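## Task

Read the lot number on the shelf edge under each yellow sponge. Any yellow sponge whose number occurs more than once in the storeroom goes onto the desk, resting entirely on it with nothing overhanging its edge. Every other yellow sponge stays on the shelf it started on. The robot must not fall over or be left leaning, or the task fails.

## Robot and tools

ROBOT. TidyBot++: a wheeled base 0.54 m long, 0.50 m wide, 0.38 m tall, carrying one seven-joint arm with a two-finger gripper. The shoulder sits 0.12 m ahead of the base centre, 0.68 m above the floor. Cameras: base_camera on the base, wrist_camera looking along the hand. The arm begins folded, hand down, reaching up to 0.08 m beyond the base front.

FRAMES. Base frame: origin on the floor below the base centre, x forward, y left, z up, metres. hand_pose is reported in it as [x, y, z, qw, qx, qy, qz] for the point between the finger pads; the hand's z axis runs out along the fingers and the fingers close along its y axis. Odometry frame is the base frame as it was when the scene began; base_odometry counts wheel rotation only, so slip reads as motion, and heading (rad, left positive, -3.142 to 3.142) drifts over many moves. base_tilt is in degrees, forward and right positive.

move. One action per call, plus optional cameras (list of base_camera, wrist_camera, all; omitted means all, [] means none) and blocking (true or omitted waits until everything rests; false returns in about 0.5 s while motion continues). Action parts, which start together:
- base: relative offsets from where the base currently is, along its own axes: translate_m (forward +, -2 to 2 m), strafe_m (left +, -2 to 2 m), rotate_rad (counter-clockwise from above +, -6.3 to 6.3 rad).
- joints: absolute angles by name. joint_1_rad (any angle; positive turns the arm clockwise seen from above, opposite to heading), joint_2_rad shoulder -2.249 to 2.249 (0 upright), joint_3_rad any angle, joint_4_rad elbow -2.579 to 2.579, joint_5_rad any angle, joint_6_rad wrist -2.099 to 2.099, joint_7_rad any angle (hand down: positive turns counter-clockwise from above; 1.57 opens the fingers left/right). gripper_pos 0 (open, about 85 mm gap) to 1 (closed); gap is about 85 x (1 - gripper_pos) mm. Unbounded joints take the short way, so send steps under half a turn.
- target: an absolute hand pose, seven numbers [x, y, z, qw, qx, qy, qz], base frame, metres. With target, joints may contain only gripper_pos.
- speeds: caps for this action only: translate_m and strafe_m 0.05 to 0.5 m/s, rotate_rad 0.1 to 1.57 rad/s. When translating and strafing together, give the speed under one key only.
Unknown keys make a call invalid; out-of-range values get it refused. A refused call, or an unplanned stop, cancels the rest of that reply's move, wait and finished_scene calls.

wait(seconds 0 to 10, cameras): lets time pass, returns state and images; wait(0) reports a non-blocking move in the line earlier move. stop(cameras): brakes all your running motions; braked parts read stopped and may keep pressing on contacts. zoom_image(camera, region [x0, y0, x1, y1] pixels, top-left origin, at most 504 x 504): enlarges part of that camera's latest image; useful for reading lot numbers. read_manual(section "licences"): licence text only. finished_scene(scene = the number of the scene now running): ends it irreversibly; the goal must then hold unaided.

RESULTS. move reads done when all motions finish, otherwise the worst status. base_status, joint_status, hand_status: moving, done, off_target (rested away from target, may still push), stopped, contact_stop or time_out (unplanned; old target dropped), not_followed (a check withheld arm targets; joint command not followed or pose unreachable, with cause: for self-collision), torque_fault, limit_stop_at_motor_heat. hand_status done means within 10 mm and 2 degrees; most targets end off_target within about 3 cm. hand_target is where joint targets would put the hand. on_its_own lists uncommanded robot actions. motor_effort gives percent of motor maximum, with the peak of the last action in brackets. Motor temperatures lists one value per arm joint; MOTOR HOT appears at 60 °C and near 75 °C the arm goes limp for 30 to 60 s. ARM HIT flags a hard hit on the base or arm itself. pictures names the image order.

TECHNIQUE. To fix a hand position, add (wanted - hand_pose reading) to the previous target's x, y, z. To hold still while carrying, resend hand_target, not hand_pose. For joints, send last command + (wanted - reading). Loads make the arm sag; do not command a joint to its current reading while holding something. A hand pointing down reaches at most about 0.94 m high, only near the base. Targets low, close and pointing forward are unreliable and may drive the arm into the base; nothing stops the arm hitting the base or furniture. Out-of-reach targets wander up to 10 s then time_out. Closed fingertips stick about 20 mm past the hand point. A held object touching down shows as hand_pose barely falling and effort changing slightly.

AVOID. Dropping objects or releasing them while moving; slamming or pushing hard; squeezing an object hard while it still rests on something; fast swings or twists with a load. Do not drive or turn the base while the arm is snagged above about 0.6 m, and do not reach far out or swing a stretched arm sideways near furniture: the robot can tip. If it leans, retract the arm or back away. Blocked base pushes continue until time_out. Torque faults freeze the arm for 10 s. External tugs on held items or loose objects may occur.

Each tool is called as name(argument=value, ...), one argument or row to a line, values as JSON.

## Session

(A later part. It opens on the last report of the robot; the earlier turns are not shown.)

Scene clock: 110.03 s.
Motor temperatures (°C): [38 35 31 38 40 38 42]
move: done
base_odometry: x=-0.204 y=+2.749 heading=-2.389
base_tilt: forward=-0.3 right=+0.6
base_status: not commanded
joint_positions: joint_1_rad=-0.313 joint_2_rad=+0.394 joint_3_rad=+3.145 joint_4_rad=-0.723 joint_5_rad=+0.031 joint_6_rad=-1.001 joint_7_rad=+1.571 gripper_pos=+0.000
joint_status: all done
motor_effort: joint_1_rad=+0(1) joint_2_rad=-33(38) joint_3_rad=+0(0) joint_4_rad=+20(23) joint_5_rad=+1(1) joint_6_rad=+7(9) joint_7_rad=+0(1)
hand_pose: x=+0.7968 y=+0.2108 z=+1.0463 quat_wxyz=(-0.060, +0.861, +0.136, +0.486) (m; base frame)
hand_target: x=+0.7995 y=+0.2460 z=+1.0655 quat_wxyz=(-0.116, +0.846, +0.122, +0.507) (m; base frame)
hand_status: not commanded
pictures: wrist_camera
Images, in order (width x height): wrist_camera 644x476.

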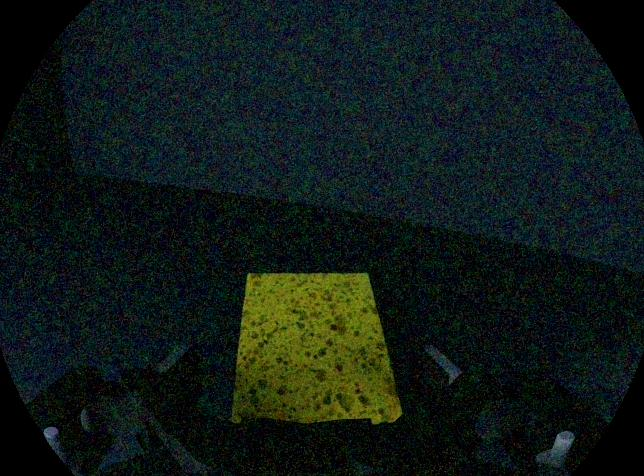

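move(
  joints={"gripper_pos": 0.5},
  cameras=["wrist_camera"],
)

Scene clock: 111.03 s.
Motor temperatures (°C): [38 35 31 38 40 38 42]
move: off_target
base_odometry: x=-0.204 y=+2.749 heading=-2.389
base_tilt: forward=-0.3 right=+0.6
base_status: not commanded
joint_positions: joint_1_rad=-0.313 joint_2_rad=+0.394 joint_3_rad=+3.145 joint_4_rad=-0.722 joint_5_rad=+0.031 joint_6_rad=-0.999 joint_7_rad=+1.571 gripper_pos=+0.440
joint_status: gripper_pos off_target (ended at +0.440, target +0.500)
motor_effort: joint_1_rad=+0(1) joint_2_rad=-33(34) joint_3_rad=+0(0) joint_4_rad=+20(21) joint_5_rad=+1(1) joint_6_rad=+8(8) joint_7_rad=+0(1)
hand_pose: x=+0.7972 y=+0.2109 z=+1.0479 quat_wxyz=(-0.060, +0.860, +0.136, +0.488) (m; base frame)
hand_target: x=+0.7995 y=+0.2460 z=+1.0655 quat_wxyz=(-0.116, +0.846, +0.122, +0.507) (m; base frame)
hand_status: not commanded
pictures: wrist_camera
Images, in order (width x height): wrist_camera 644x476.

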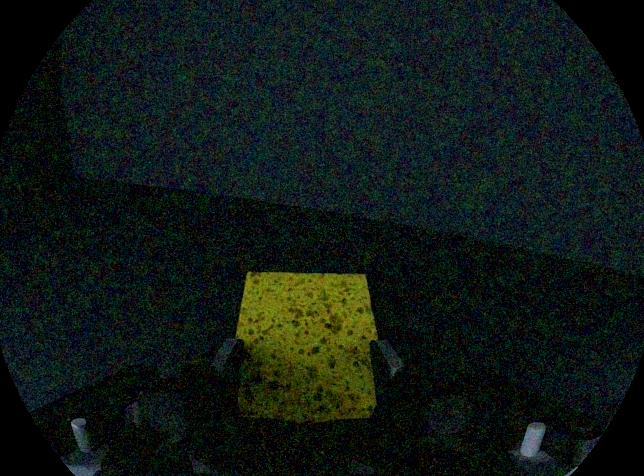

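move(
  joints={"joint_2_rad": 0.465, "joint_4_rad": -0.446, "joint_6_rad": -1.26},
  cameras=["wrist_camera"],
)

Scene clock: 113.50 s.
Motor temperatures (°C): [38 35 31 38 40 38 42]
move: done
base_odometry: x=-0.204 y=+2.749 heading=-2.389
base_tilt: forward=-0.3 right=+0.6
base_status: not commanded
joint_positions: joint_1_rad=-0.313 joint_2_rad=+0.434 joint_3_rad=+3.145 joint_4_rad=-0.466 joint_5_rad=+0.031 joint_6_rad=-1.204 joint_7_rad=+1.571 gripper_pos=+0.441
joint_status: all done
motor_effort: joint_1_rad=+0(1) joint_2_rad=-33(35) joint_3_rad=+0(0) joint_4_rad=+19(22) joint_5_rad=+1(1) joint_6_rad=+8(9) joint_7_rad=+0(0)
hand_pose: x=+0.7793 y=+0.2044 z=+1.1008 quat_wxyz=(-0.061, +0.858, +0.132, +0.492) (m; base frame)
hand_target: x=+0.7708 y=+0.2380 z=+1.0750 quat_wxyz=(-0.106, +0.875, +0.131, +0.455) (m; base frame)
hand_status: not commanded
pictures: wrist_camera
Images, in order (width x height): wrist_camera 644x476.

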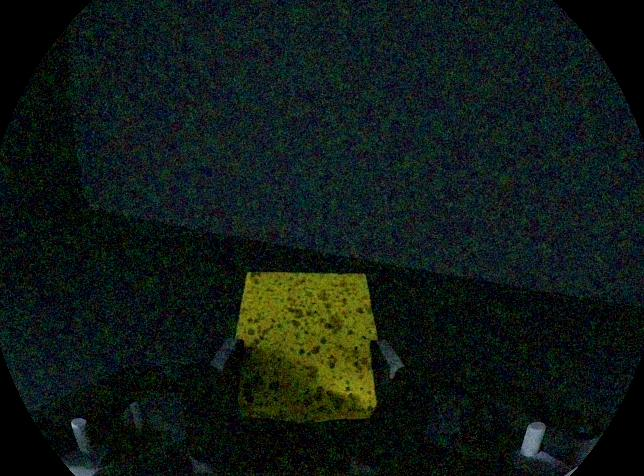

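move(
  base={"translate_m": -0.19, "strafe_m": 0.3},
  joints={"joint_1_rad": 0.0, "joint_2_rad": -0.36, "joint_4_rad": -1.306, "joint_6_rad": -1.17, "gripper_pos": 0.7},
  cameras=["wrist_camera"],
)

move(
  base={"strafe_m": 1.83},
  cameras=["wrist_camera"],
)

move(
  base={"strafe_m": 1.83},
)

Scene clock: 118.13 s.
Motor temperatures (°C): [38 35 31 38 40 38 42]
move: time_out
base_odometry: x=+0.115 y=+2.666 heading=-2.391
base_tilt: forward=-0.4 right=+0.6
base_status: translate_m time_out (by the wheels' count: -0.176 of -0.190); strafe_m time_out (by the wheels' count: +0.278 of +0.300)
joint_positions: joint_1_rad=-0.016 joint_2_rad=-0.354 joint_3_rad=+3.140 joint_4_rad=-1.280 joint_5_rad=+0.019 joint_6_rad=-1.205 joint_7_rad=+1.571 gripper_pos=+0.441
joint_status: gripper_pos off_target (ended at +0.441, target +0.700); the others done
motor_effort: joint_1_rad=+0(4) joint_2_rad=-6(36) joint_3_rad=+1(10) joint_4_rad=+19(22) joint_5_rad=+1(5) joint_6_rad=+8(10) joint_7_rad=+0(1)
hand_pose: x=+0.4880 y=+0.0025 z=+1.1001 quat_wxyz=(+0.005, +0.875, +0.006, +0.484) (m; base frame)
hand_target: x=+0.4917 y=+0.0136 z=+1.0982 quat_wxyz=(-0.030, +0.871, -0.015, +0.490) (m; base frame)
hand_status: not commanded
pictures: wrist_camera
Images, in order (width x height): wrist_camera 644x476.

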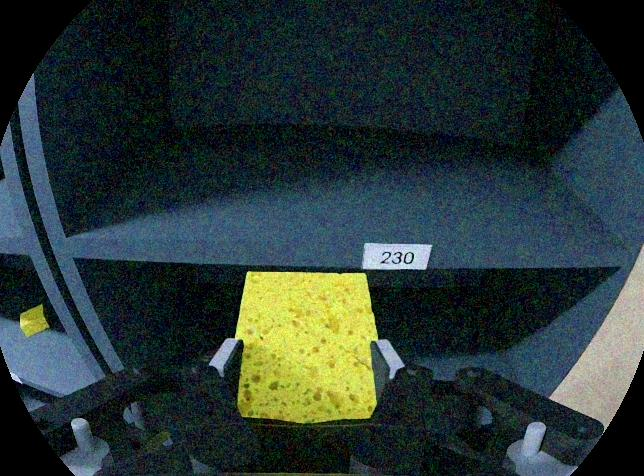

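not run: a stop that you did not command came earlier in this reply.

not run: a stop that you did not command came earlier in this reply.

move(
  base={"translate_m": 0.03, "strafe_m": 1.86},
  cameras=["wrist_camera"],
)

move(
  base={"strafe_m": 1.82},
)

Scene clock: 122.50 s.
Motor temperatures (°C): [38 35 31 38 40 38 42]
move: done
base_odometry: x=+1.362 y=+1.286 heading=-2.391
base_tilt: forward=-0.3 right=+0.6
base_status: done
joint_positions: joint_1_rad=-0.015 joint_2_rad=-0.354 joint_3_rad=+3.140 joint_4_rad=-1.280 joint_5_rad=+0.019 joint_6_rad=-1.205 joint_7_rad=+1.571 gripper_pos=+0.441
joint_status: not commanded
motor_effort: joint_1_rad=+0(1) joint_2_rad=-5(6) joint_3_rad=+1(3) joint_4_rad=+18(20) joint_5_rad=+1(2) joint_6_rad=+8(9) joint_7_rad=+0(1)
hand_pose: x=+0.4880 y=+0.0023 z=+1.1001 quat_wxyz=(+0.005, +0.875, +0.006, +0.484) (m; base frame)
hand_target: x=+0.4917 y=+0.0136 z=+1.0982 quat_wxyz=(-0.030, +0.871, -0.015, +0.490) (m; base frame)
hand_status: not commanded
pictures: wrist_camera
Images, in order (width x height): wrist_camera 644x476.

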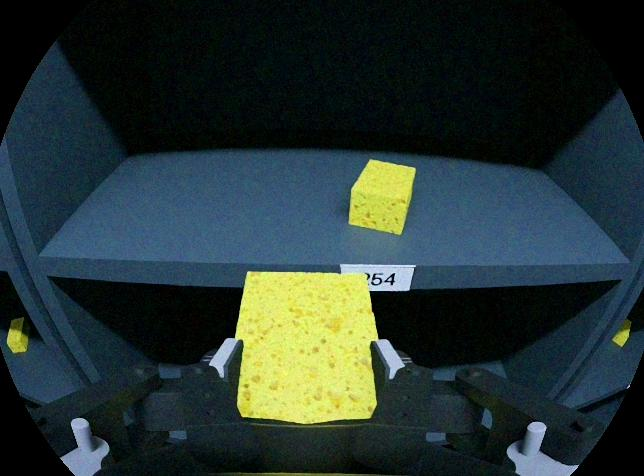

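Scene clock: 126.60 s.
Motor temperatures (°C): [38 35 31 38 40 38 42]
move: done
base_odometry: x=+2.604 y=-0.044 heading=-2.390
base_tilt: forward=-0.3 right=+0.6
base_status: done
joint_positions: joint_1_rad=-0.014 joint_2_rad=-0.354 joint_3_rad=+3.140 joint_4_rad=-1.280 joint_5_rad=+0.019 joint_6_rad=-1.205 joint_7_rad=+1.571 gripper_pos=+0.441
joint_status: not commanded
motor_effort: joint_1_rad=+0(1) joint_2_rad=-5(7) joint_3_rad=+1(3) joint_4_rad=+19(19) joint_5_rad=+1(2) joint_6_rad=+7(9) joint_7_rad=+0(1)
hand_pose: x=+0.4880 y=+0.0019 z=+1.1001 quat_wxyz=(+0.006, +0.875, +0.006, +0.484) (m; base frame)
hand_target: x=+0.4917 y=+0.0136 z=+1.0982 quat_wxyz=(-0.030, +0.871, -0.015, +0.490) (m; base frame)
hand_status: not commanded
pictures: base_camera, wrist_camera
Images, in order (width x height): base_camera 644x364, wrist_camera 644x476.

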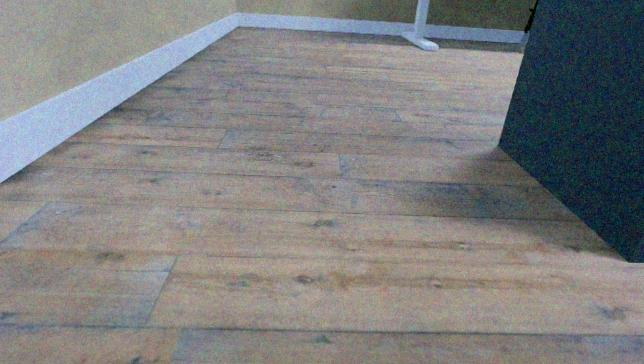

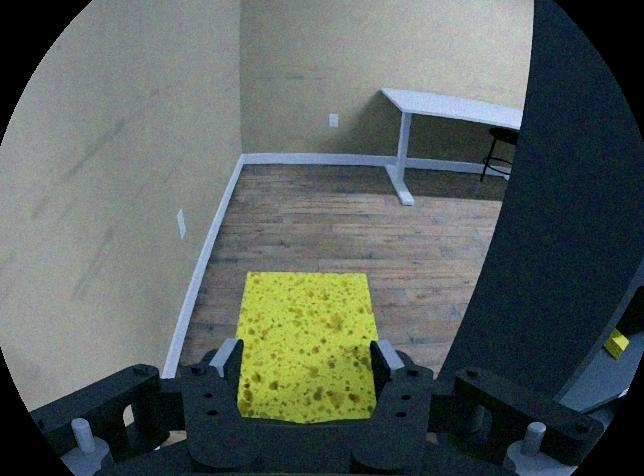

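zoom_image(
  camera="wrist_camera",
  region=[340, 70, 540, 220],
)

Scaled by 2.520.

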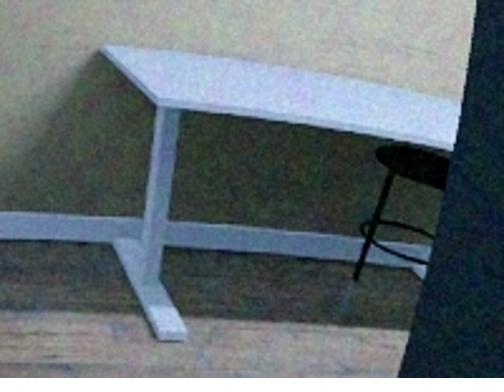

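move(
  base={"translate_m": 1.55},
  cameras=["base_camera", "wrist_camera"],
)

Scene clock: 136.80 s.
Motor temperatures (°C): [38 35 31 38 40 38 42]
move: done
base_odometry: x=+1.471 y=-1.102 heading=-2.390
base_tilt: forward=-0.3 right=+0.6
base_status: done
joint_positions: joint_1_rad=-0.014 joint_2_rad=-0.358 joint_3_rad=+3.140 joint_4_rad=-1.282 joint_5_rad=+0.018 joint_6_rad=-1.205 joint_7_rad=+1.571 gripper_pos=+0.441
joint_status: not commanded
motor_effort: joint_1_rad=+0(1) joint_2_rad=-5(10) joint_3_rad=+0(1) joint_4_rad=+18(20) joint_5_rad=+1(1) joint_6_rad=+8(9) joint_7_rad=+0(1)
hand_pose: x=+0.4865 y=+0.0020 z=+1.1005 quat_wxyz=(+0.005, +0.874, +0.006, +0.485) (m; base frame)
hand_target: x=+0.4917 y=+0.0136 z=+1.0982 quat_wxyz=(-0.030, +0.871, -0.015, +0.490) (m; base frame)
hand_status: not commanded
pictures: base_camera, wrist_camera
Images, in order (width x height): base_camera 644x364, wrist_camera 644x476.

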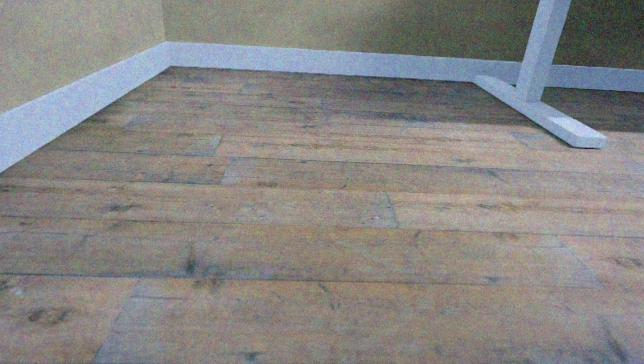

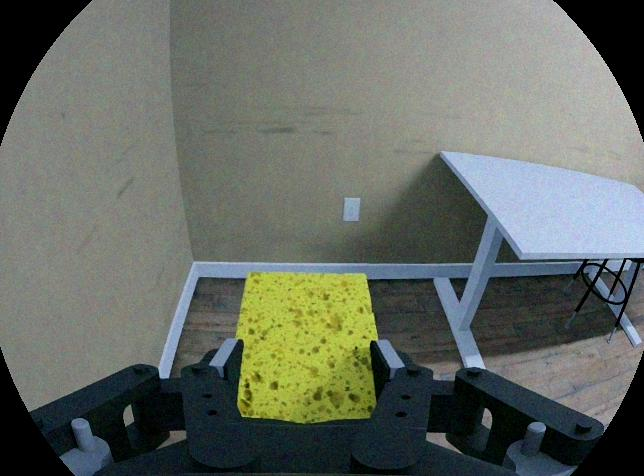

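move(
  base={"translate_m": 0.668, "strafe_m": -0.86},
  joints={"joint_2_rad": -0.223, "joint_4_rad": -1.915, "joint_6_rad": -0.397},
  cameras=["base_camera", "wrist_camera"],
)

Scene clock: 141.30 s.
Motor temperatures (°C): [38 35 31 38 40 38 42]
move: done
base_odometry: x=+0.396 y=-0.931 heading=-2.389
base_tilt: forward=-0.3 right=+0.6
base_status: done
joint_positions: joint_1_rad=-0.014 joint_2_rad=-0.237 joint_3_rad=+3.140 joint_4_rad=-1.886 joint_5_rad=+0.018 joint_6_rad=-0.457 joint_7_rad=+1.570 gripper_pos=+0.441
joint_status: all done
motor_effort: joint_1_rad=-1(1) joint_2_rad=-13(14) joint_3_rad=+0(3) joint_4_rad=+22(24) joint_5_rad=+1(2) joint_6_rad=+8(10) joint_7_rad=-1(1)
hand_pose: x=+0.6012 y=+0.0063 z=+0.9074 quat_wxyz=(+0.004, +0.869, +0.012, +0.495) (m; base frame)
hand_target: x=+0.6084 y=+0.0070 z=+0.9000 quat_wxyz=(-0.026, +0.864, -0.029, +0.502) (m; base frame)
hand_status: not commanded
pictures: base_camera, wrist_camera
Images, in order (width x height): base_camera 644x364, wrist_camera 644x476.

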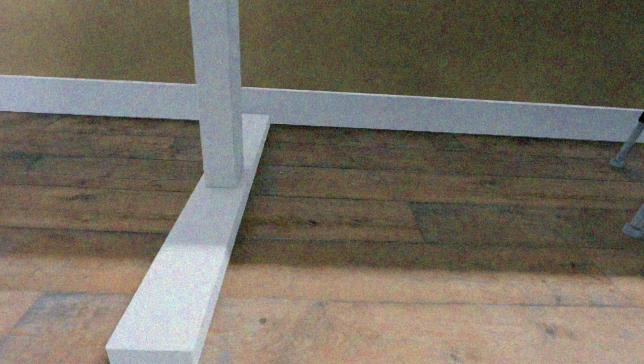

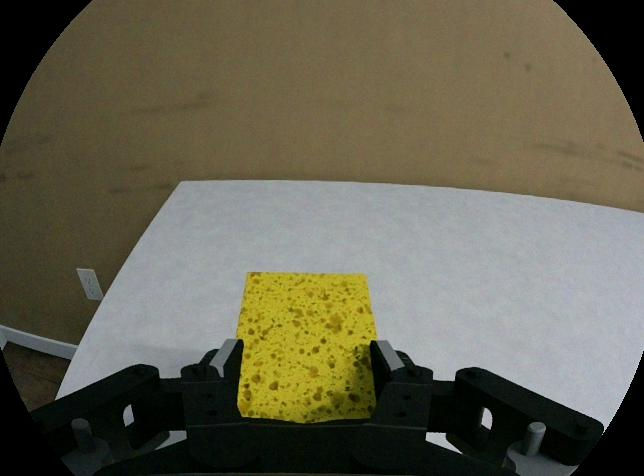

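move(
  base={"translate_m": 0.1},
  joints={"joint_2_rad": -0.154, "joint_4_rad": -2.202, "joint_6_rad": -0.037},
  cameras=["base_camera", "wrist_camera"],
)

Scene clock: 143.60 s.
Motor temperatures (°C): [38 35 31 38 40 38 42]
move: done
base_odometry: x=+0.323 y=-0.999 heading=-2.390
base_tilt: forward=-0.3 right=+0.6
base_status: done
joint_positions: joint_1_rad=-0.014 joint_2_rad=-0.163 joint_3_rad=+3.140 joint_4_rad=-2.176 joint_5_rad=+0.018 joint_6_rad=-0.100 joint_7_rad=+1.570 gripper_pos=+0.441
joint_status: all done
motor_effort: joint_1_rad=+0(1) joint_2_rad=-13(18) joint_3_rad=+0(2) joint_4_rad=+21(23) joint_5_rad=+1(1) joint_6_rad=+8(9) joint_7_rad=+0(1)
hand_pose: x=+0.6013 y=+0.0081 z=+0.8016 quat_wxyz=(+0.002, +0.871, +0.014, +0.492) (m; base frame)
hand_target: x=+0.6047 y=+0.0026 z=+0.8001 quat_wxyz=(-0.021, +0.863, -0.034, +0.504) (m; base frame)
hand_status: not commanded
pictures: base_camera, wrist_camera
Images, in order (width x height): base_camera 644x364, wrist_camera 644x476.

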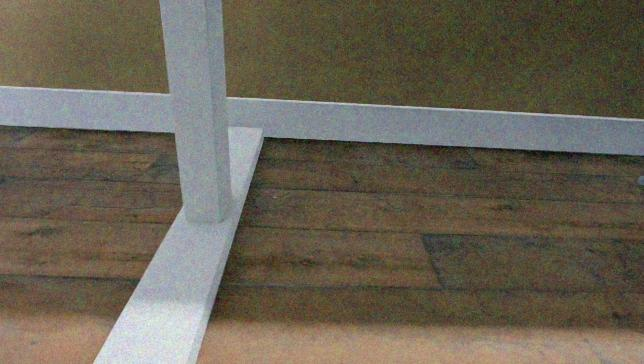

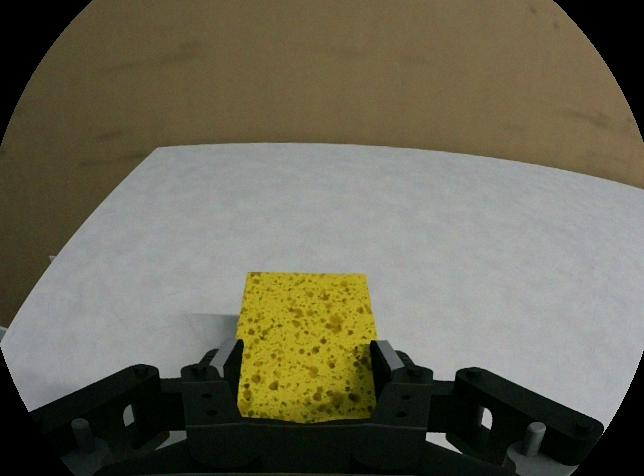

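move(
  joints={"joint_2_rad": -0.126, "joint_4_rad": -2.253, "joint_6_rad": 0.041},
  cameras=["wrist_camera"],
)

move(
  joints={"joint_2_rad": -0.110, "joint_4_rad": -2.278, "joint_6_rad": 0.082},
  cameras=["wrist_camera"],
)

Scene clock: 144.93 s.
Motor temperatures (°C): [38 35 31 38 40 38 42]
move: done
base_odometry: x=+0.323 y=-0.999 heading=-2.390
base_tilt: forward=-0.3 right=+0.6
base_status: not commanded
joint_positions: joint_1_rad=-0.014 joint_2_rad=-0.144 joint_3_rad=+3.140 joint_4_rad=-2.228 joint_5_rad=+0.018 joint_6_rad=-0.017 joint_7_rad=+1.570 gripper_pos=+0.441
joint_status: all done
motor_effort: joint_1_rad=-1(1) joint_2_rad=-14(15) joint_3_rad=+0(1) joint_4_rad=+19(21) joint_5_rad=+1(1) joint_6_rad=+8(9) joint_7_rad=+0(1)
hand_pose: x=+0.6010 y=+0.0086 z=+0.7862 quat_wxyz=(+0.001, +0.868, +0.014, +0.497) (m; base frame)
hand_target: x=+0.6040 y=+0.0016 z=+0.7799 quat_wxyz=(-0.020, +0.863, -0.035, +0.503) (m; base frame)
hand_status: not commanded
pictures: wrist_camera
Images, in order (width x height): wrist_camera 644x476.

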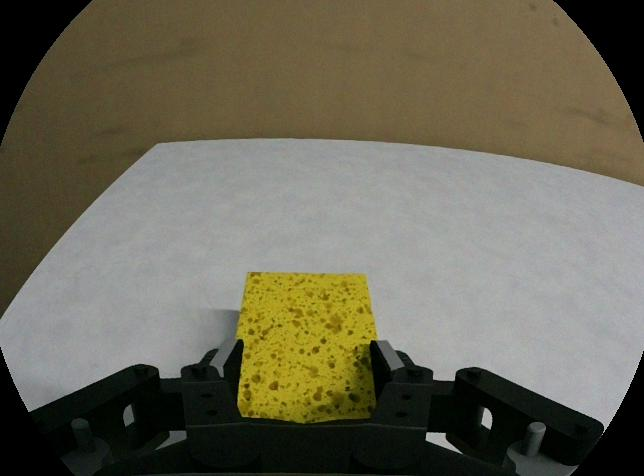

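Scene clock: 145.60 s.
Motor temperatures (°C): [38 35 31 38 40 38 42]
move: done
base_odometry: x=+0.323 y=-0.999 heading=-2.390
base_tilt: forward=-0.3 right=+0.6
base_status: not commanded
joint_positions: joint_1_rad=-0.014 joint_2_rad=-0.130 joint_3_rad=+3.140 joint_4_rad=-2.252 joint_5_rad=+0.018 joint_6_rad=+0.027 joint_7_rad=+1.570 gripper_pos=+0.441
joint_status: all done
motor_effort: joint_1_rad=-1(1) joint_2_rad=-14(15) joint_3_rad=+0(1) joint_4_rad=+19(20) joint_5_rad=+1(1) joint_6_rad=+8(9) joint_7_rad=+0(1)
hand_pose: x=+0.6016 y=+0.0088 z=+0.7783 quat_wxyz=(+0.001, +0.866, +0.014, +0.500) (m; base frame)
hand_target: x=+0.6036 y=+0.0011 z=+0.7698 quat_wxyz=(-0.019, +0.863, -0.035, +0.503) (m; base frame)
hand_status: not commanded
pictures: wrist_camera
Images, in order (width x height): wrist_camera 644x476.

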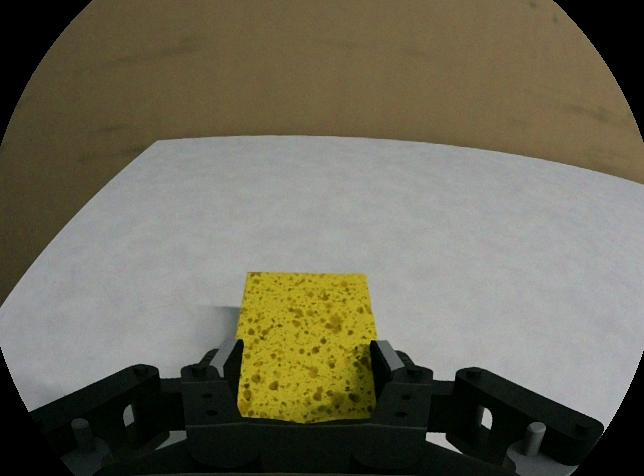

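move(
  joints={"joint_2_rad": -0.094, "joint_4_rad": -2.303, "joint_6_rad": 0.122},
  cameras=["wrist_camera"],
)

move(
  joints={"joint_2_rad": -0.078, "joint_4_rad": -2.328, "joint_6_rad": 0.162},
  cameras=["wrist_camera"],
)

Scene clock: 146.50 s.
Motor temperatures (°C): [38 35 31 38 40 38 42]
move: done
base_odometry: x=+0.323 y=-0.999 heading=-2.390
base_tilt: forward=-0.3 right=+0.6
base_status: not commanded
joint_positions: joint_1_rad=-0.014 joint_2_rad=-0.120 joint_3_rad=+3.140 joint_4_rad=-2.272 joint_5_rad=+0.018 joint_6_rad=+0.073 joint_7_rad=+1.570 gripper_pos=+0.441
joint_status: all done
motor_effort: joint_1_rad=+0(1) joint_2_rad=-14(14) joint_3_rad=+0(0) joint_4_rad=+18(20) joint_5_rad=+0(1) joint_6_rad=+7(8) joint_7_rad=+0(1)
hand_pose: x=+0.6031 y=+0.0091 z=+0.7753 quat_wxyz=(+0.000, +0.862, +0.015, +0.506) (m; base frame)
hand_target: x=+0.6027 y=+0.0006 z=+0.7598 quat_wxyz=(-0.018, +0.863, -0.035, +0.503) (m; base frame)
hand_status: not commanded
pictures: wrist_camera
Images, in order (width x height): wrist_camera 644x476.

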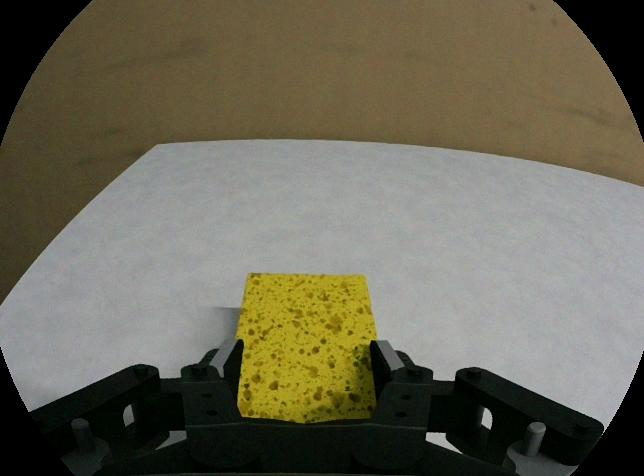

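Scene clock: 147.10 s.
Motor temperatures (°C): [38 35 31 38 40 38 42]
move: done
base_odometry: x=+0.323 y=-0.999 heading=-2.390
base_tilt: forward=-0.3 right=+0.6
base_status: not commanded
joint_positions: joint_1_rad=-0.014 joint_2_rad=-0.114 joint_3_rad=+3.140 joint_4_rad=-2.290 joint_5_rad=+0.018 joint_6_rad=+0.119 joint_7_rad=+1.570 gripper_pos=+0.441
joint_status: all done
motor_effort: joint_1_rad=+0(1) joint_2_rad=-12(14) joint_3_rad=+0(1) joint_4_rad=+18(19) joint_5_rad=+1(1) joint_6_rad=+7(8) joint_7_rad=+0(1)
hand_pose: x=+0.6047 y=+0.0094 z=+0.7752 quat_wxyz=(+0.000, +0.857, +0.015, +0.516) (m; base frame)
hand_target: x=+0.6014 y=+0.0001 z=+0.7499 quat_wxyz=(-0.018, +0.864, -0.036, +0.502) (m; base frame)
hand_status: not commanded
pictures: wrist_camera
Images, in order (width x height): wrist_camera 644x476.

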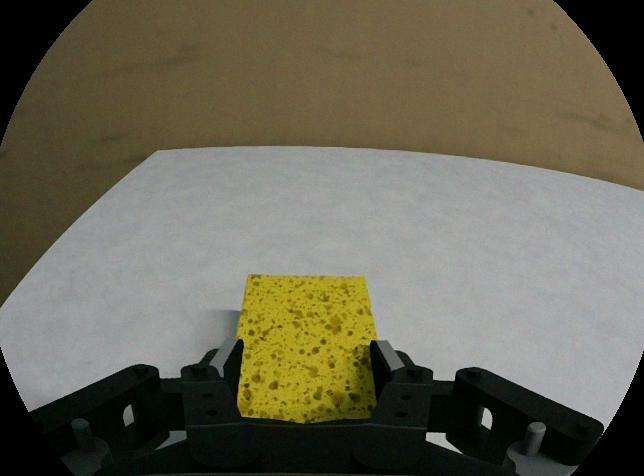

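move(
  joints={"gripper_pos": 0.0},
  cameras=["wrist_camera"],
)

Scene clock: 149.13 s.
Motor temperatures (°C): [38 35 31 38 40 38 42]
move: done
base_odometry: x=+0.323 y=-0.999 heading=-2.390
base_tilt: forward=-0.3 right=+0.6
base_status: not commanded
joint_positions: joint_1_rad=-0.014 joint_2_rad=-0.098 joint_3_rad=+3.140 joint_4_rad=-2.302 joint_5_rad=+0.018 joint_6_rad=+0.119 joint_7_rad=+1.570 gripper_pos=+0.000
joint_status: all done
motor_effort: joint_1_rad=-1(1) joint_2_rad=-14(15) joint_3_rad=+0(0) joint_4_rad=+18(19) joint_5_rad=+1(1) joint_6_rad=+8(8) joint_7_rad=+0(1)
hand_pose: x=+0.6023 y=+0.0093 z=+0.7619 quat_wxyz=(+0.000, +0.863, +0.015, +0.505) (m; base frame)
hand_target: x=+0.6014 y=+0.0001 z=+0.7499 quat_wxyz=(-0.018, +0.864, -0.036, +0.502) (m; base frame)
hand_status: not commanded
pictures: wrist_camera
Images, in order (width x height): wrist_camera 644x476.

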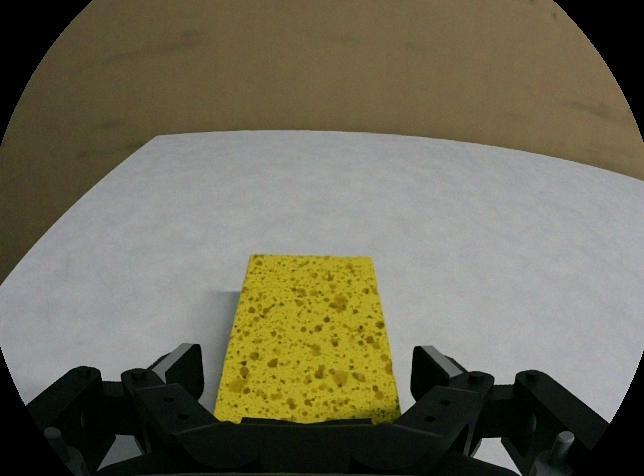

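move(
  base={"translate_m": -0.27, "strafe_m": -0.6},
  joints={"joint_2_rad": -0.36, "joint_4_rad": -1.306, "joint_6_rad": -1.17},
  cameras=["wrist_camera"],
)

move(
  base={"strafe_m": -1.1, "translate_m": 0.15, "rotate_rad": -1.58},
  cameras=["base_camera", "wrist_camera"],
)

Scene clock: 152.57 s.
Motor temperatures (°C): [38 35 31 38 40 38 42]
move: done
base_odometry: x=+0.110 y=-0.376 heading=-2.389
base_tilt: forward=-0.3 right=+0.6
base_status: done
joint_positions: joint_1_rad=-0.013 joint_2_rad=-0.357 joint_3_rad=+3.140 joint_4_rad=-1.324 joint_5_rad=+0.018 joint_6_rad=-1.112 joint_7_rad=+1.570 gripper_pos=+0.000
joint_status: all done
motor_effort: joint_1_rad=-1(1) joint_2_rad=-6(18) joint_3_rad=+1(2) joint_4_rad=+19(23) joint_5_rad=+1(1) joint_6_rad=+8(9) joint_7_rad=+0(1)
hand_pose: x=+0.5027 y=+0.0022 z=+1.1032 quat_wxyz=(+0.005, +0.862, +0.006, +0.507) (m; base frame)
hand_target: x=+0.4917 y=+0.0136 z=+1.0982 quat_wxyz=(-0.030, +0.871, -0.015, +0.490) (m; base frame)
hand_status: not commanded
pictures: wrist_camera
Images, in order (width x height): wrist_camera 644x476.

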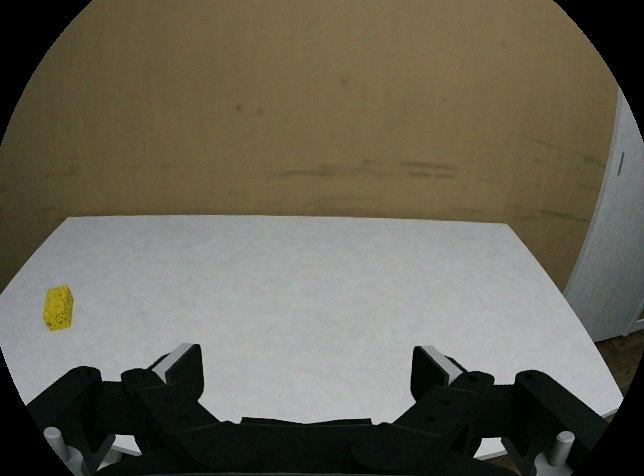

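Scene clock: 156.37 s.
Motor temperatures (°C): [38 35 31 38 40 38 42]
move: done
base_odometry: x=-0.752 y=+0.324 heading=+2.314
base_tilt: forward=-0.3 right=+0.6
base_status: done
joint_positions: joint_1_rad=-0.013 joint_2_rad=-0.355 joint_3_rad=+3.137 joint_4_rad=-1.323 joint_5_rad=+0.017 joint_6_rad=-1.117 joint_7_rad=+1.570 gripper_pos=+0.000
joint_status: not commanded
motor_effort: joint_1_rad=+0(1) joint_2_rad=-7(10) joint_3_rad=+0(4) joint_4_rad=+18(21) joint_5_rad=+1(2) joint_6_rad=+7(9) joint_7_rad=+0(1)
hand_pose: x=+0.5029 y=+0.0037 z=+1.1016 quat_wxyz=(+0.005, +0.863, +0.007, +0.504) (m; base frame)
hand_target: x=+0.4917 y=+0.0136 z=+1.0982 quat_wxyz=(-0.030, +0.871, -0.015, +0.490) (m; base frame)
hand_status: not commanded
pictures: base_camera, wrist_camera
Images, in order (width x height): base_camera 644x364, wrist_camera 644x476.

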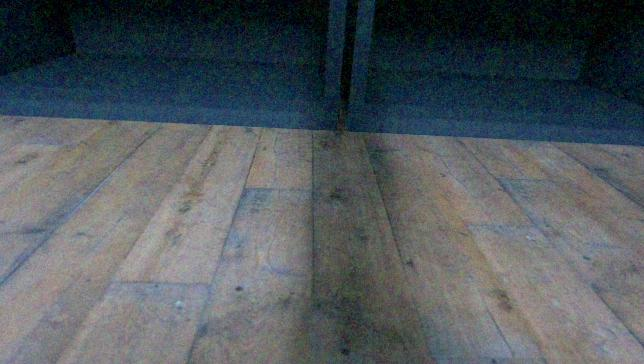

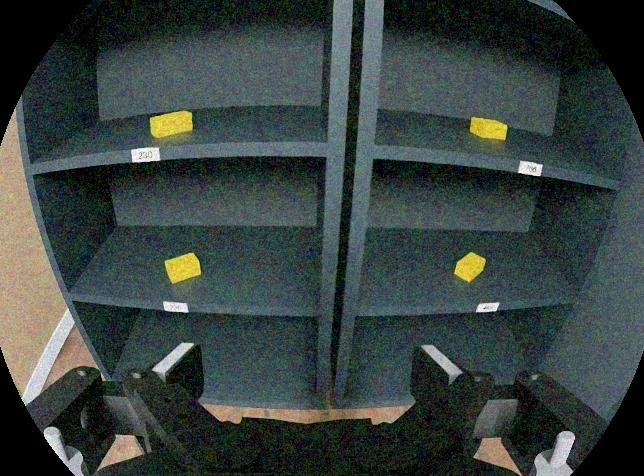

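zoom_image(
  camera="wrist_camera",
  region=[115, 140, 175, 170],
)

zoom_image(
  camera="wrist_camera",
  region=[145, 292, 205, 322],
)

zoom_image(
  camera="wrist_camera",
  region=[500, 153, 560, 183],
)

zoom_image(
  camera="wrist_camera",
  region=[457, 292, 517, 322],
)

Scaled by 8.400.

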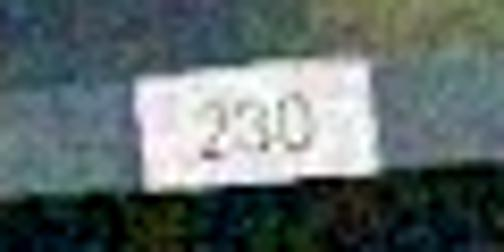

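Scaled by 8.400.

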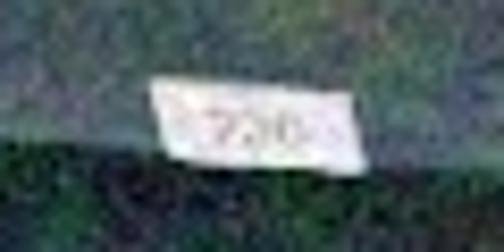

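Scaled by 8.400.

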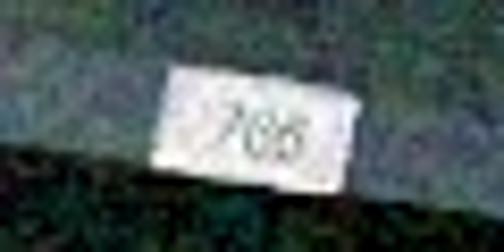

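Scaled by 8.400.

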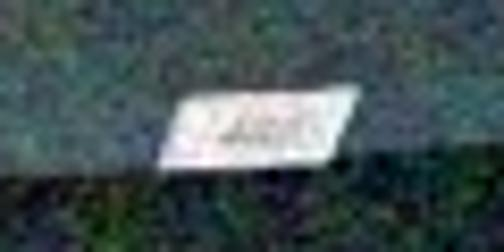

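move(
  base={"translate_m": 0.5, "strafe_m": 0.43},
  joints={"joint_2_rad": -0.234, "joint_4_rad": -0.837, "joint_6_rad": -1.49},
  cameras=["base_camera", "wrist_camera"],
)

zoom_image(
  camera="wrist_camera",
  region=[222, 180, 422, 280],
)

Scene clock: 159.97 s.
Motor temperatures (°C): [38 35 31 38 40 38 42]
move: done
base_odometry: x=-1.407 y=+0.402 heading=+2.313
base_tilt: forward=-0.3 right=+0.6
base_status: done
joint_positions: joint_1_rad=-0.013 joint_2_rad=-0.240 joint_3_rad=+3.137 joint_4_rad=-0.858 joint_5_rad=+0.017 joint_6_rad=-1.434 joint_7_rad=+1.570 gripper_pos=+0.000
joint_status: all done
motor_effort: joint_1_rad=+0(1) joint_2_rad=-6(9) joint_3_rad=+0(2) joint_4_rad=+15(20) joint_5_rad=+1(1) joint_6_rad=+7(9) joint_7_rad=+0(1)
hand_pose: x=+0.4769 y=+0.0027 z=+1.2028 quat_wxyz=(+0.004, +0.855, +0.004, +0.518) (m; base frame)
hand_target: x=+0.4693 y=+0.0145 z=+1.1949 quat_wxyz=(-0.028, +0.866, -0.008, +0.500) (m; base frame)
hand_status: not commanded
pictures: base_camera, wrist_camera
Images, in order (width x height): base_camera 644x364, wrist_camera 644x476.

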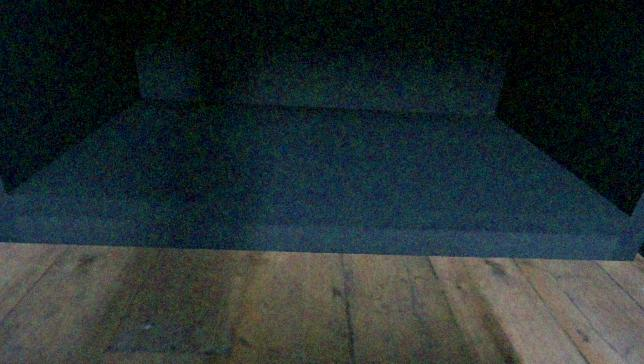

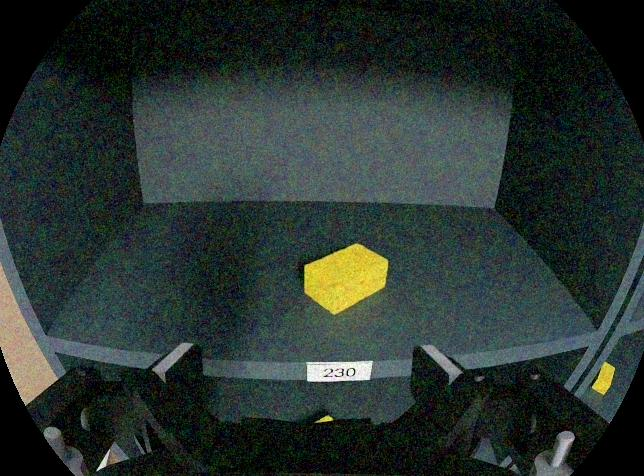

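Scaled by 2.520.

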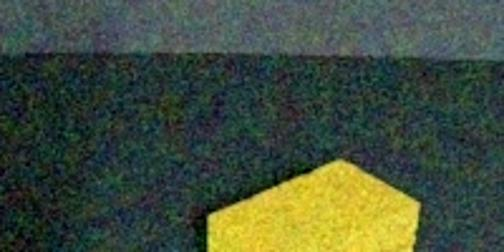

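zoom_image(
  camera="wrist_camera",
  region=[285, 225, 405, 325],
)

Scaled by 4.200.

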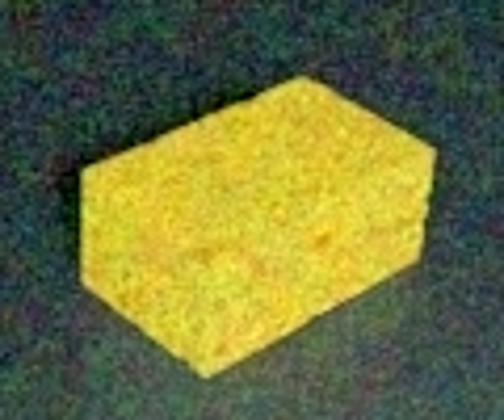

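move(
  base={"translate_m": 0.1},
  joints={"joint_1_rad": -0.695, "joint_2_rad": 0.435, "joint_3_rad": 3.14, "joint_4_rad": -0.456, "joint_5_rad": 1.17, "joint_6_rad": -1.953, "joint_7_rad": 0.557},
  cameras=["wrist_camera"],
)

Scene clock: 165.50 s.
Motor temperatures (°C): [38 35 31 38 40 38 42]
move: done
base_odometry: x=-1.475 y=+0.476 heading=+2.314
base_tilt: forward=-0.3 right=+0.6
base_status: done
joint_positions: joint_1_rad=-0.680 joint_2_rad=+0.416 joint_3_rad=+3.137 joint_4_rad=-0.479 joint_5_rad=+1.096 joint_6_rad=-1.895 joint_7_rad=+0.600 gripper_pos=+0.000
joint_status: all done
motor_effort: joint_1_rad=+0(2) joint_2_rad=-28(30) joint_3_rad=+2(3) joint_4_rad=+14(17) joint_5_rad=+7(8) joint_6_rad=+5(9) joint_7_rad=+0(1)
hand_pose: x=+0.6119 y=+0.0640 z=+1.0956 quat_wxyz=(+0.199, +0.796, -0.367, +0.437) (m; base frame)
hand_target: x=+0.5978 y=+0.0549 z=+1.1000 quat_wxyz=(+0.219, +0.770, -0.406, +0.440) (m; base frame)
hand_status: not commanded
pictures: wrist_camera
Images, in order (width x height): wrist_camera 644x476.

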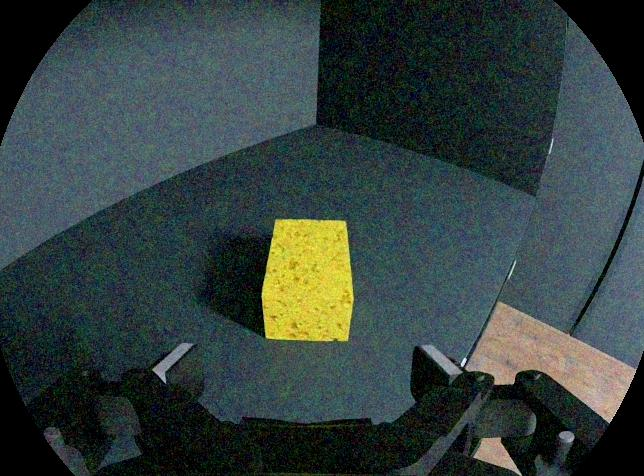

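move(
  joints={"joint_1_rad": -0.388, "joint_2_rad": 0.360, "joint_4_rad": -0.782, "joint_5_rad": 0.897, "joint_6_rad": -1.513, "joint_7_rad": 0.47},
  cameras=["wrist_camera"],
)

Scene clock: 167.80 s.
Motor temperatures (°C): [38 35 31 38 40 38 42]
move: done
base_odometry: x=-1.475 y=+0.476 heading=+2.314
base_tilt: forward=-0.3 right=+0.6
base_status: not commanded
joint_positions: joint_1_rad=-0.403 joint_2_rad=+0.363 joint_3_rad=+3.137 joint_4_rad=-0.754 joint_5_rad=+0.975 joint_6_rad=-1.574 joint_7_rad=+0.512 gripper_pos=+0.000
joint_status: all done
motor_effort: joint_1_rad=+0(3) joint_2_rad=-29(31) joint_3_rad=+1(2) joint_4_rad=+17(18) joint_5_rad=+7(8) joint_6_rad=+4(5) joint_7_rad=+0(1)
hand_pose: x=+0.6869 y=-0.0352 z=+1.0550 quat_wxyz=(+0.206, +0.782, -0.377, +0.452) (m; base frame)
hand_target: x=+0.7022 y=-0.0220 z=+1.0370 quat_wxyz=(+0.166, +0.792, -0.380, +0.448) (m; base frame)
hand_status: not commanded
pictures: wrist_camera
Images, in order (width x height): wrist_camera 644x476.

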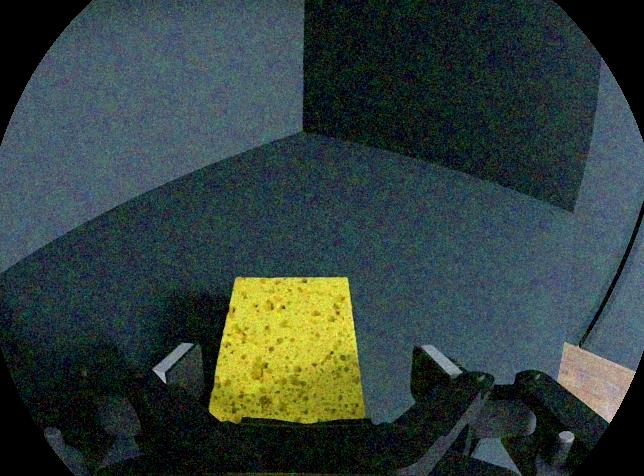

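move(
  joints={"gripper_pos": 0.6},
  cameras=["wrist_camera"],
)

Scene clock: 169.03 s.
Motor temperatures (°C): [38 35 31 38 40 38 42]
move: done
base_odometry: x=-1.475 y=+0.475 heading=+2.314
base_tilt: forward=-0.3 right=+0.6
base_status: not commanded
joint_positions: joint_1_rad=-0.401 joint_2_rad=+0.345 joint_3_rad=+3.137 joint_4_rad=-0.759 joint_5_rad=+0.964 joint_6_rad=-1.564 joint_7_rad=+0.510 gripper_pos=+0.600
joint_status: all done
motor_effort: joint_1_rad=+0(2) joint_2_rad=-27(30) joint_3_rad=+1(2) joint_4_rad=+16(17) joint_5_rad=+7(8) joint_6_rad=+5(5) joint_7_rad=+0(0)
hand_pose: x=+0.6835 y=-0.0351 z=+1.0614 quat_wxyz=(+0.196, +0.782, -0.377, +0.456) (m; base frame)
hand_target: x=+0.7022 y=-0.0220 z=+1.0370 quat_wxyz=(+0.166, +0.792, -0.380, +0.448) (m; base frame)
hand_status: not commanded
pictures: wrist_camera
Images, in order (width x height): wrist_camera 644x476.

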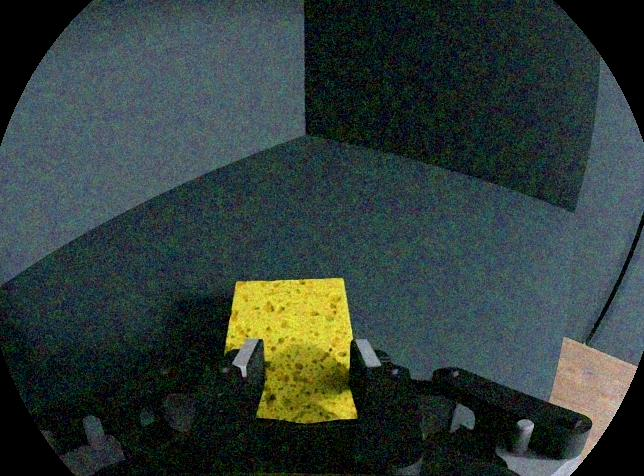

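move(
  joints={"gripper_pos": 0.0},
  cameras=[],
)

move(
  joints={"joint_1_rad": -0.41, "joint_2_rad": 0.385, "joint_4_rad": -0.830, "joint_6_rad": -1.49, "joint_7_rad": 0.44},
  cameras=["wrist_camera"],
)

Scene clock: 171.67 s.
Motor temperatures (°C): [38 35 31 38 40 38 42]
move: done
base_odometry: x=-1.475 y=+0.475 heading=+2.314
base_tilt: forward=-0.3 right=+0.6
base_status: not commanded
joint_positions: joint_1_rad=-0.401 joint_2_rad=+0.345 joint_3_rad=+3.137 joint_4_rad=-0.759 joint_5_rad=+0.964 joint_6_rad=-1.564 joint_7_rad=+0.510 gripper_pos=+0.000
joint_status: all done
motor_effort: joint_1_rad=+0(1) joint_2_rad=-29(29) joint_3_rad=+1(2) joint_4_rad=+16(17) joint_5_rad=+7(8) joint_6_rad=+4(5) joint_7_rad=+0(1)
hand_pose: x=+0.6835 y=-0.0351 z=+1.0614 quat_wxyz=(+0.196, +0.782, -0.377, +0.456) (m; base frame)
hand_target: x=+0.7022 y=-0.0220 z=+1.0370 quat_wxyz=(+0.166, +0.792, -0.380, +0.448) (m; base frame)
hand_status: not commanded
pictures: none
No camera images: "cameras" was empty.

Scene clock: 172.50 s.
Motor temperatures (°C): [38 35 31 38 40 38 42]
move: done
base_odometry: x=-1.475 y=+0.475 heading=+2.314
base_tilt: forward=-0.3 right=+0.6
base_status: not commanded
joint_positions: joint_1_rad=-0.402 joint_2_rad=+0.363 joint_3_rad=+3.137 joint_4_rad=-0.803 joint_5_rad=+0.964 joint_6_rad=-1.547 joint_7_rad=+0.480 gripper_pos=+0.000
joint_status: all done
motor_effort: joint_1_rad=-1(2) joint_2_rad=-29(31) joint_3_rad=+2(2) joint_4_rad=+17(19) joint_5_rad=+7(8) joint_6_rad=+4(5) joint_7_rad=+0(1)
hand_pose: x=+0.6929 y=-0.0306 z=+1.0380 quat_wxyz=(+0.205, +0.786, -0.373, +0.447) (m; base frame)
hand_target: x=+0.7139 y=-0.0038 z=+1.0081 quat_wxyz=(+0.172, +0.803, -0.365, +0.439) (m; base frame)
hand_status: not commanded
pictures: wrist_camera
Images, in order (width x height): wrist_camera 644x476.

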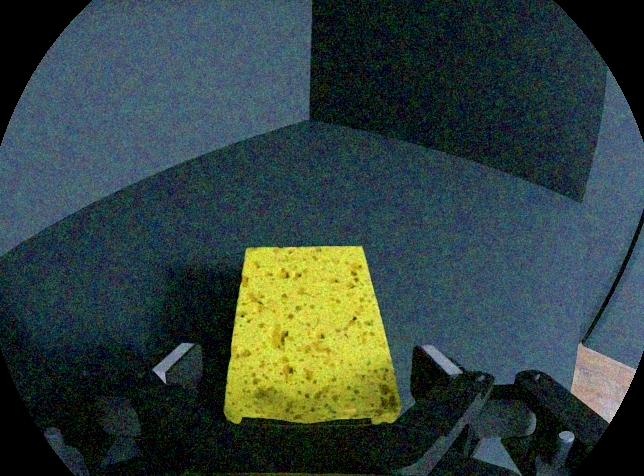

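move(
  joints={"gripper_pos": 0.6},
  cameras=["wrist_camera"],
)

Scene clock: 173.50 s.
Motor temperatures (°C): [38 35 31 38 40 38 42]
move: off_target
base_odometry: x=-1.475 y=+0.475 heading=+2.314
base_tilt: forward=-0.3 right=+0.6
base_status: not commanded
joint_positions: joint_1_rad=-0.402 joint_2_rad=+0.362 joint_3_rad=+3.137 joint_4_rad=-0.804 joint_5_rad=+0.964 joint_6_rad=-1.545 joint_7_rad=+0.480 gripper_pos=+0.391
joint_status: gripper_pos off_target (ended at +0.391, target +0.600)
motor_effort: joint_1_rad=+0(1) joint_2_rad=-27(30) joint_3_rad=+1(2) joint_4_rad=+16(17) joint_5_rad=+6(8) joint_6_rad=+4(5) joint_7_rad=+0(1)
hand_pose: x=+0.6931 y=-0.0304 z=+1.0389 quat_wxyz=(+0.204, +0.786, -0.373, +0.448) (m; base frame)
hand_target: x=+0.7139 y=-0.0038 z=+1.0081 quat_wxyz=(+0.172, +0.803, -0.365, +0.439) (m; base frame)
hand_status: not commanded
pictures: wrist_camera
Images, in order (width x height): wrist_camera 644x476.

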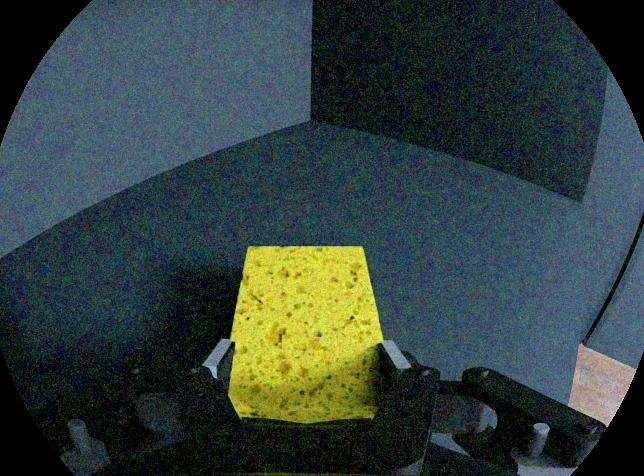

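move(
  joints={"joint_2_rad": 0.396, "joint_4_rad": -0.575, "joint_6_rad": -1.71, "joint_7_rad": 0.67},
  cameras=["wrist_camera"],
)

move(
  base={"translate_m": -0.6, "strafe_m": -0.55},
  joints={"joint_1_rad": 0.0, "joint_2_rad": -0.36, "joint_4_rad": -1.306, "joint_5_rad": 0.0, "joint_6_rad": -1.17, "joint_7_rad": 1.57, "gripper_pos": 0.7},
  cameras=["wrist_camera"],
)

Scene clock: 175.80 s.
Motor temperatures (°C): [38 35 31 38 40 38 42]
move: done
base_odometry: x=-1.475 y=+0.475 heading=+2.314
base_tilt: forward=-0.3 right=+0.6
base_status: not commanded
joint_positions: joint_1_rad=-0.402 joint_2_rad=+0.375 joint_3_rad=+3.137 joint_4_rad=-0.595 joint_5_rad=+0.962 joint_6_rad=-1.655 joint_7_rad=+0.627 gripper_pos=+0.391
joint_status: all done
motor_effort: joint_1_rad=+0(1) joint_2_rad=-28(31) joint_3_rad=+2(2) joint_4_rad=+16(19) joint_5_rad=+7(8) joint_6_rad=+5(5) joint_7_rad=+0(1)
hand_pose: x=+0.6715 y=-0.0386 z=+1.0895 quat_wxyz=(+0.198, +0.785, -0.377, +0.449) (m; base frame)
hand_target: x=+0.6685 y=-0.0220 z=+1.0639 quat_wxyz=(+0.195, +0.813, -0.365, +0.409) (m; base frame)
hand_status: not commanded
pictures: wrist_camera
Images, in order (width x height): wrist_camera 644x476.

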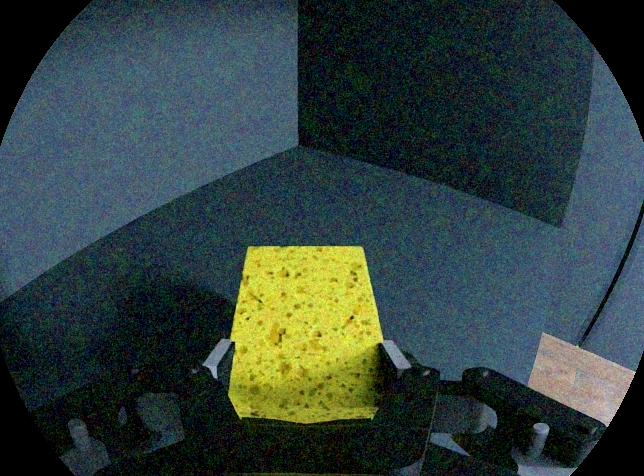

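Scene clock: 178.80 s.
Motor temperatures (°C): [38 35 31 38 40 38 42]
move: off_target
base_odometry: x=-0.664 y=+0.406 heading=+2.314
base_tilt: forward=-0.4 right=+0.6
base_status: done
joint_positions: joint_1_rad=-0.019 joint_2_rad=-0.355 joint_3_rad=+3.137 joint_4_rad=-1.276 joint_5_rad=+0.075 joint_6_rad=-1.231 joint_7_rad=+1.528 gripper_pos=+0.392
joint_status: gripper_pos off_target (ended at +0.392, target +0.700); the others done
motor_effort: joint_1_rad=+0(3) joint_2_rad=-5(33) joint_3_rad=+1(3) joint_4_rad=+19(19) joint_5_rad=+1(8) joint_6_rad=+8(9) joint_7_rad=+0(1)
hand_pose: x=+0.4829 y=-0.0116 z=+1.0962 quat_wxyz=(+0.022, +0.879, -0.014, +0.475) (m; base frame)
hand_target: x=+0.4919 y=+0.0021 z=+1.0980 quat_wxyz=(+0.000, +0.871, +0.000, +0.491) (m; base frame)
hand_status: not commanded
pictures: wrist_camera
Images, in order (width x height): wrist_camera 644x476.

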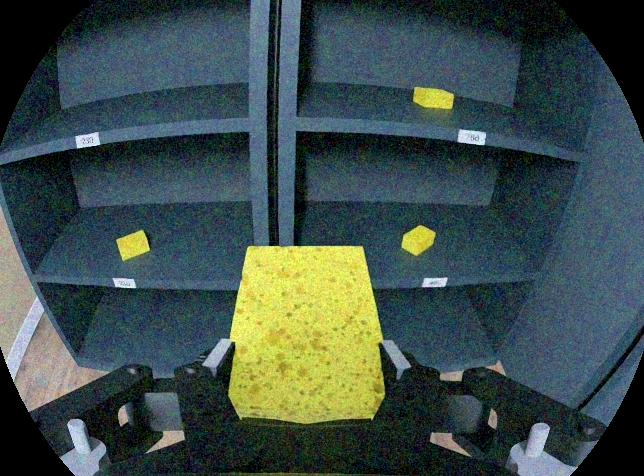

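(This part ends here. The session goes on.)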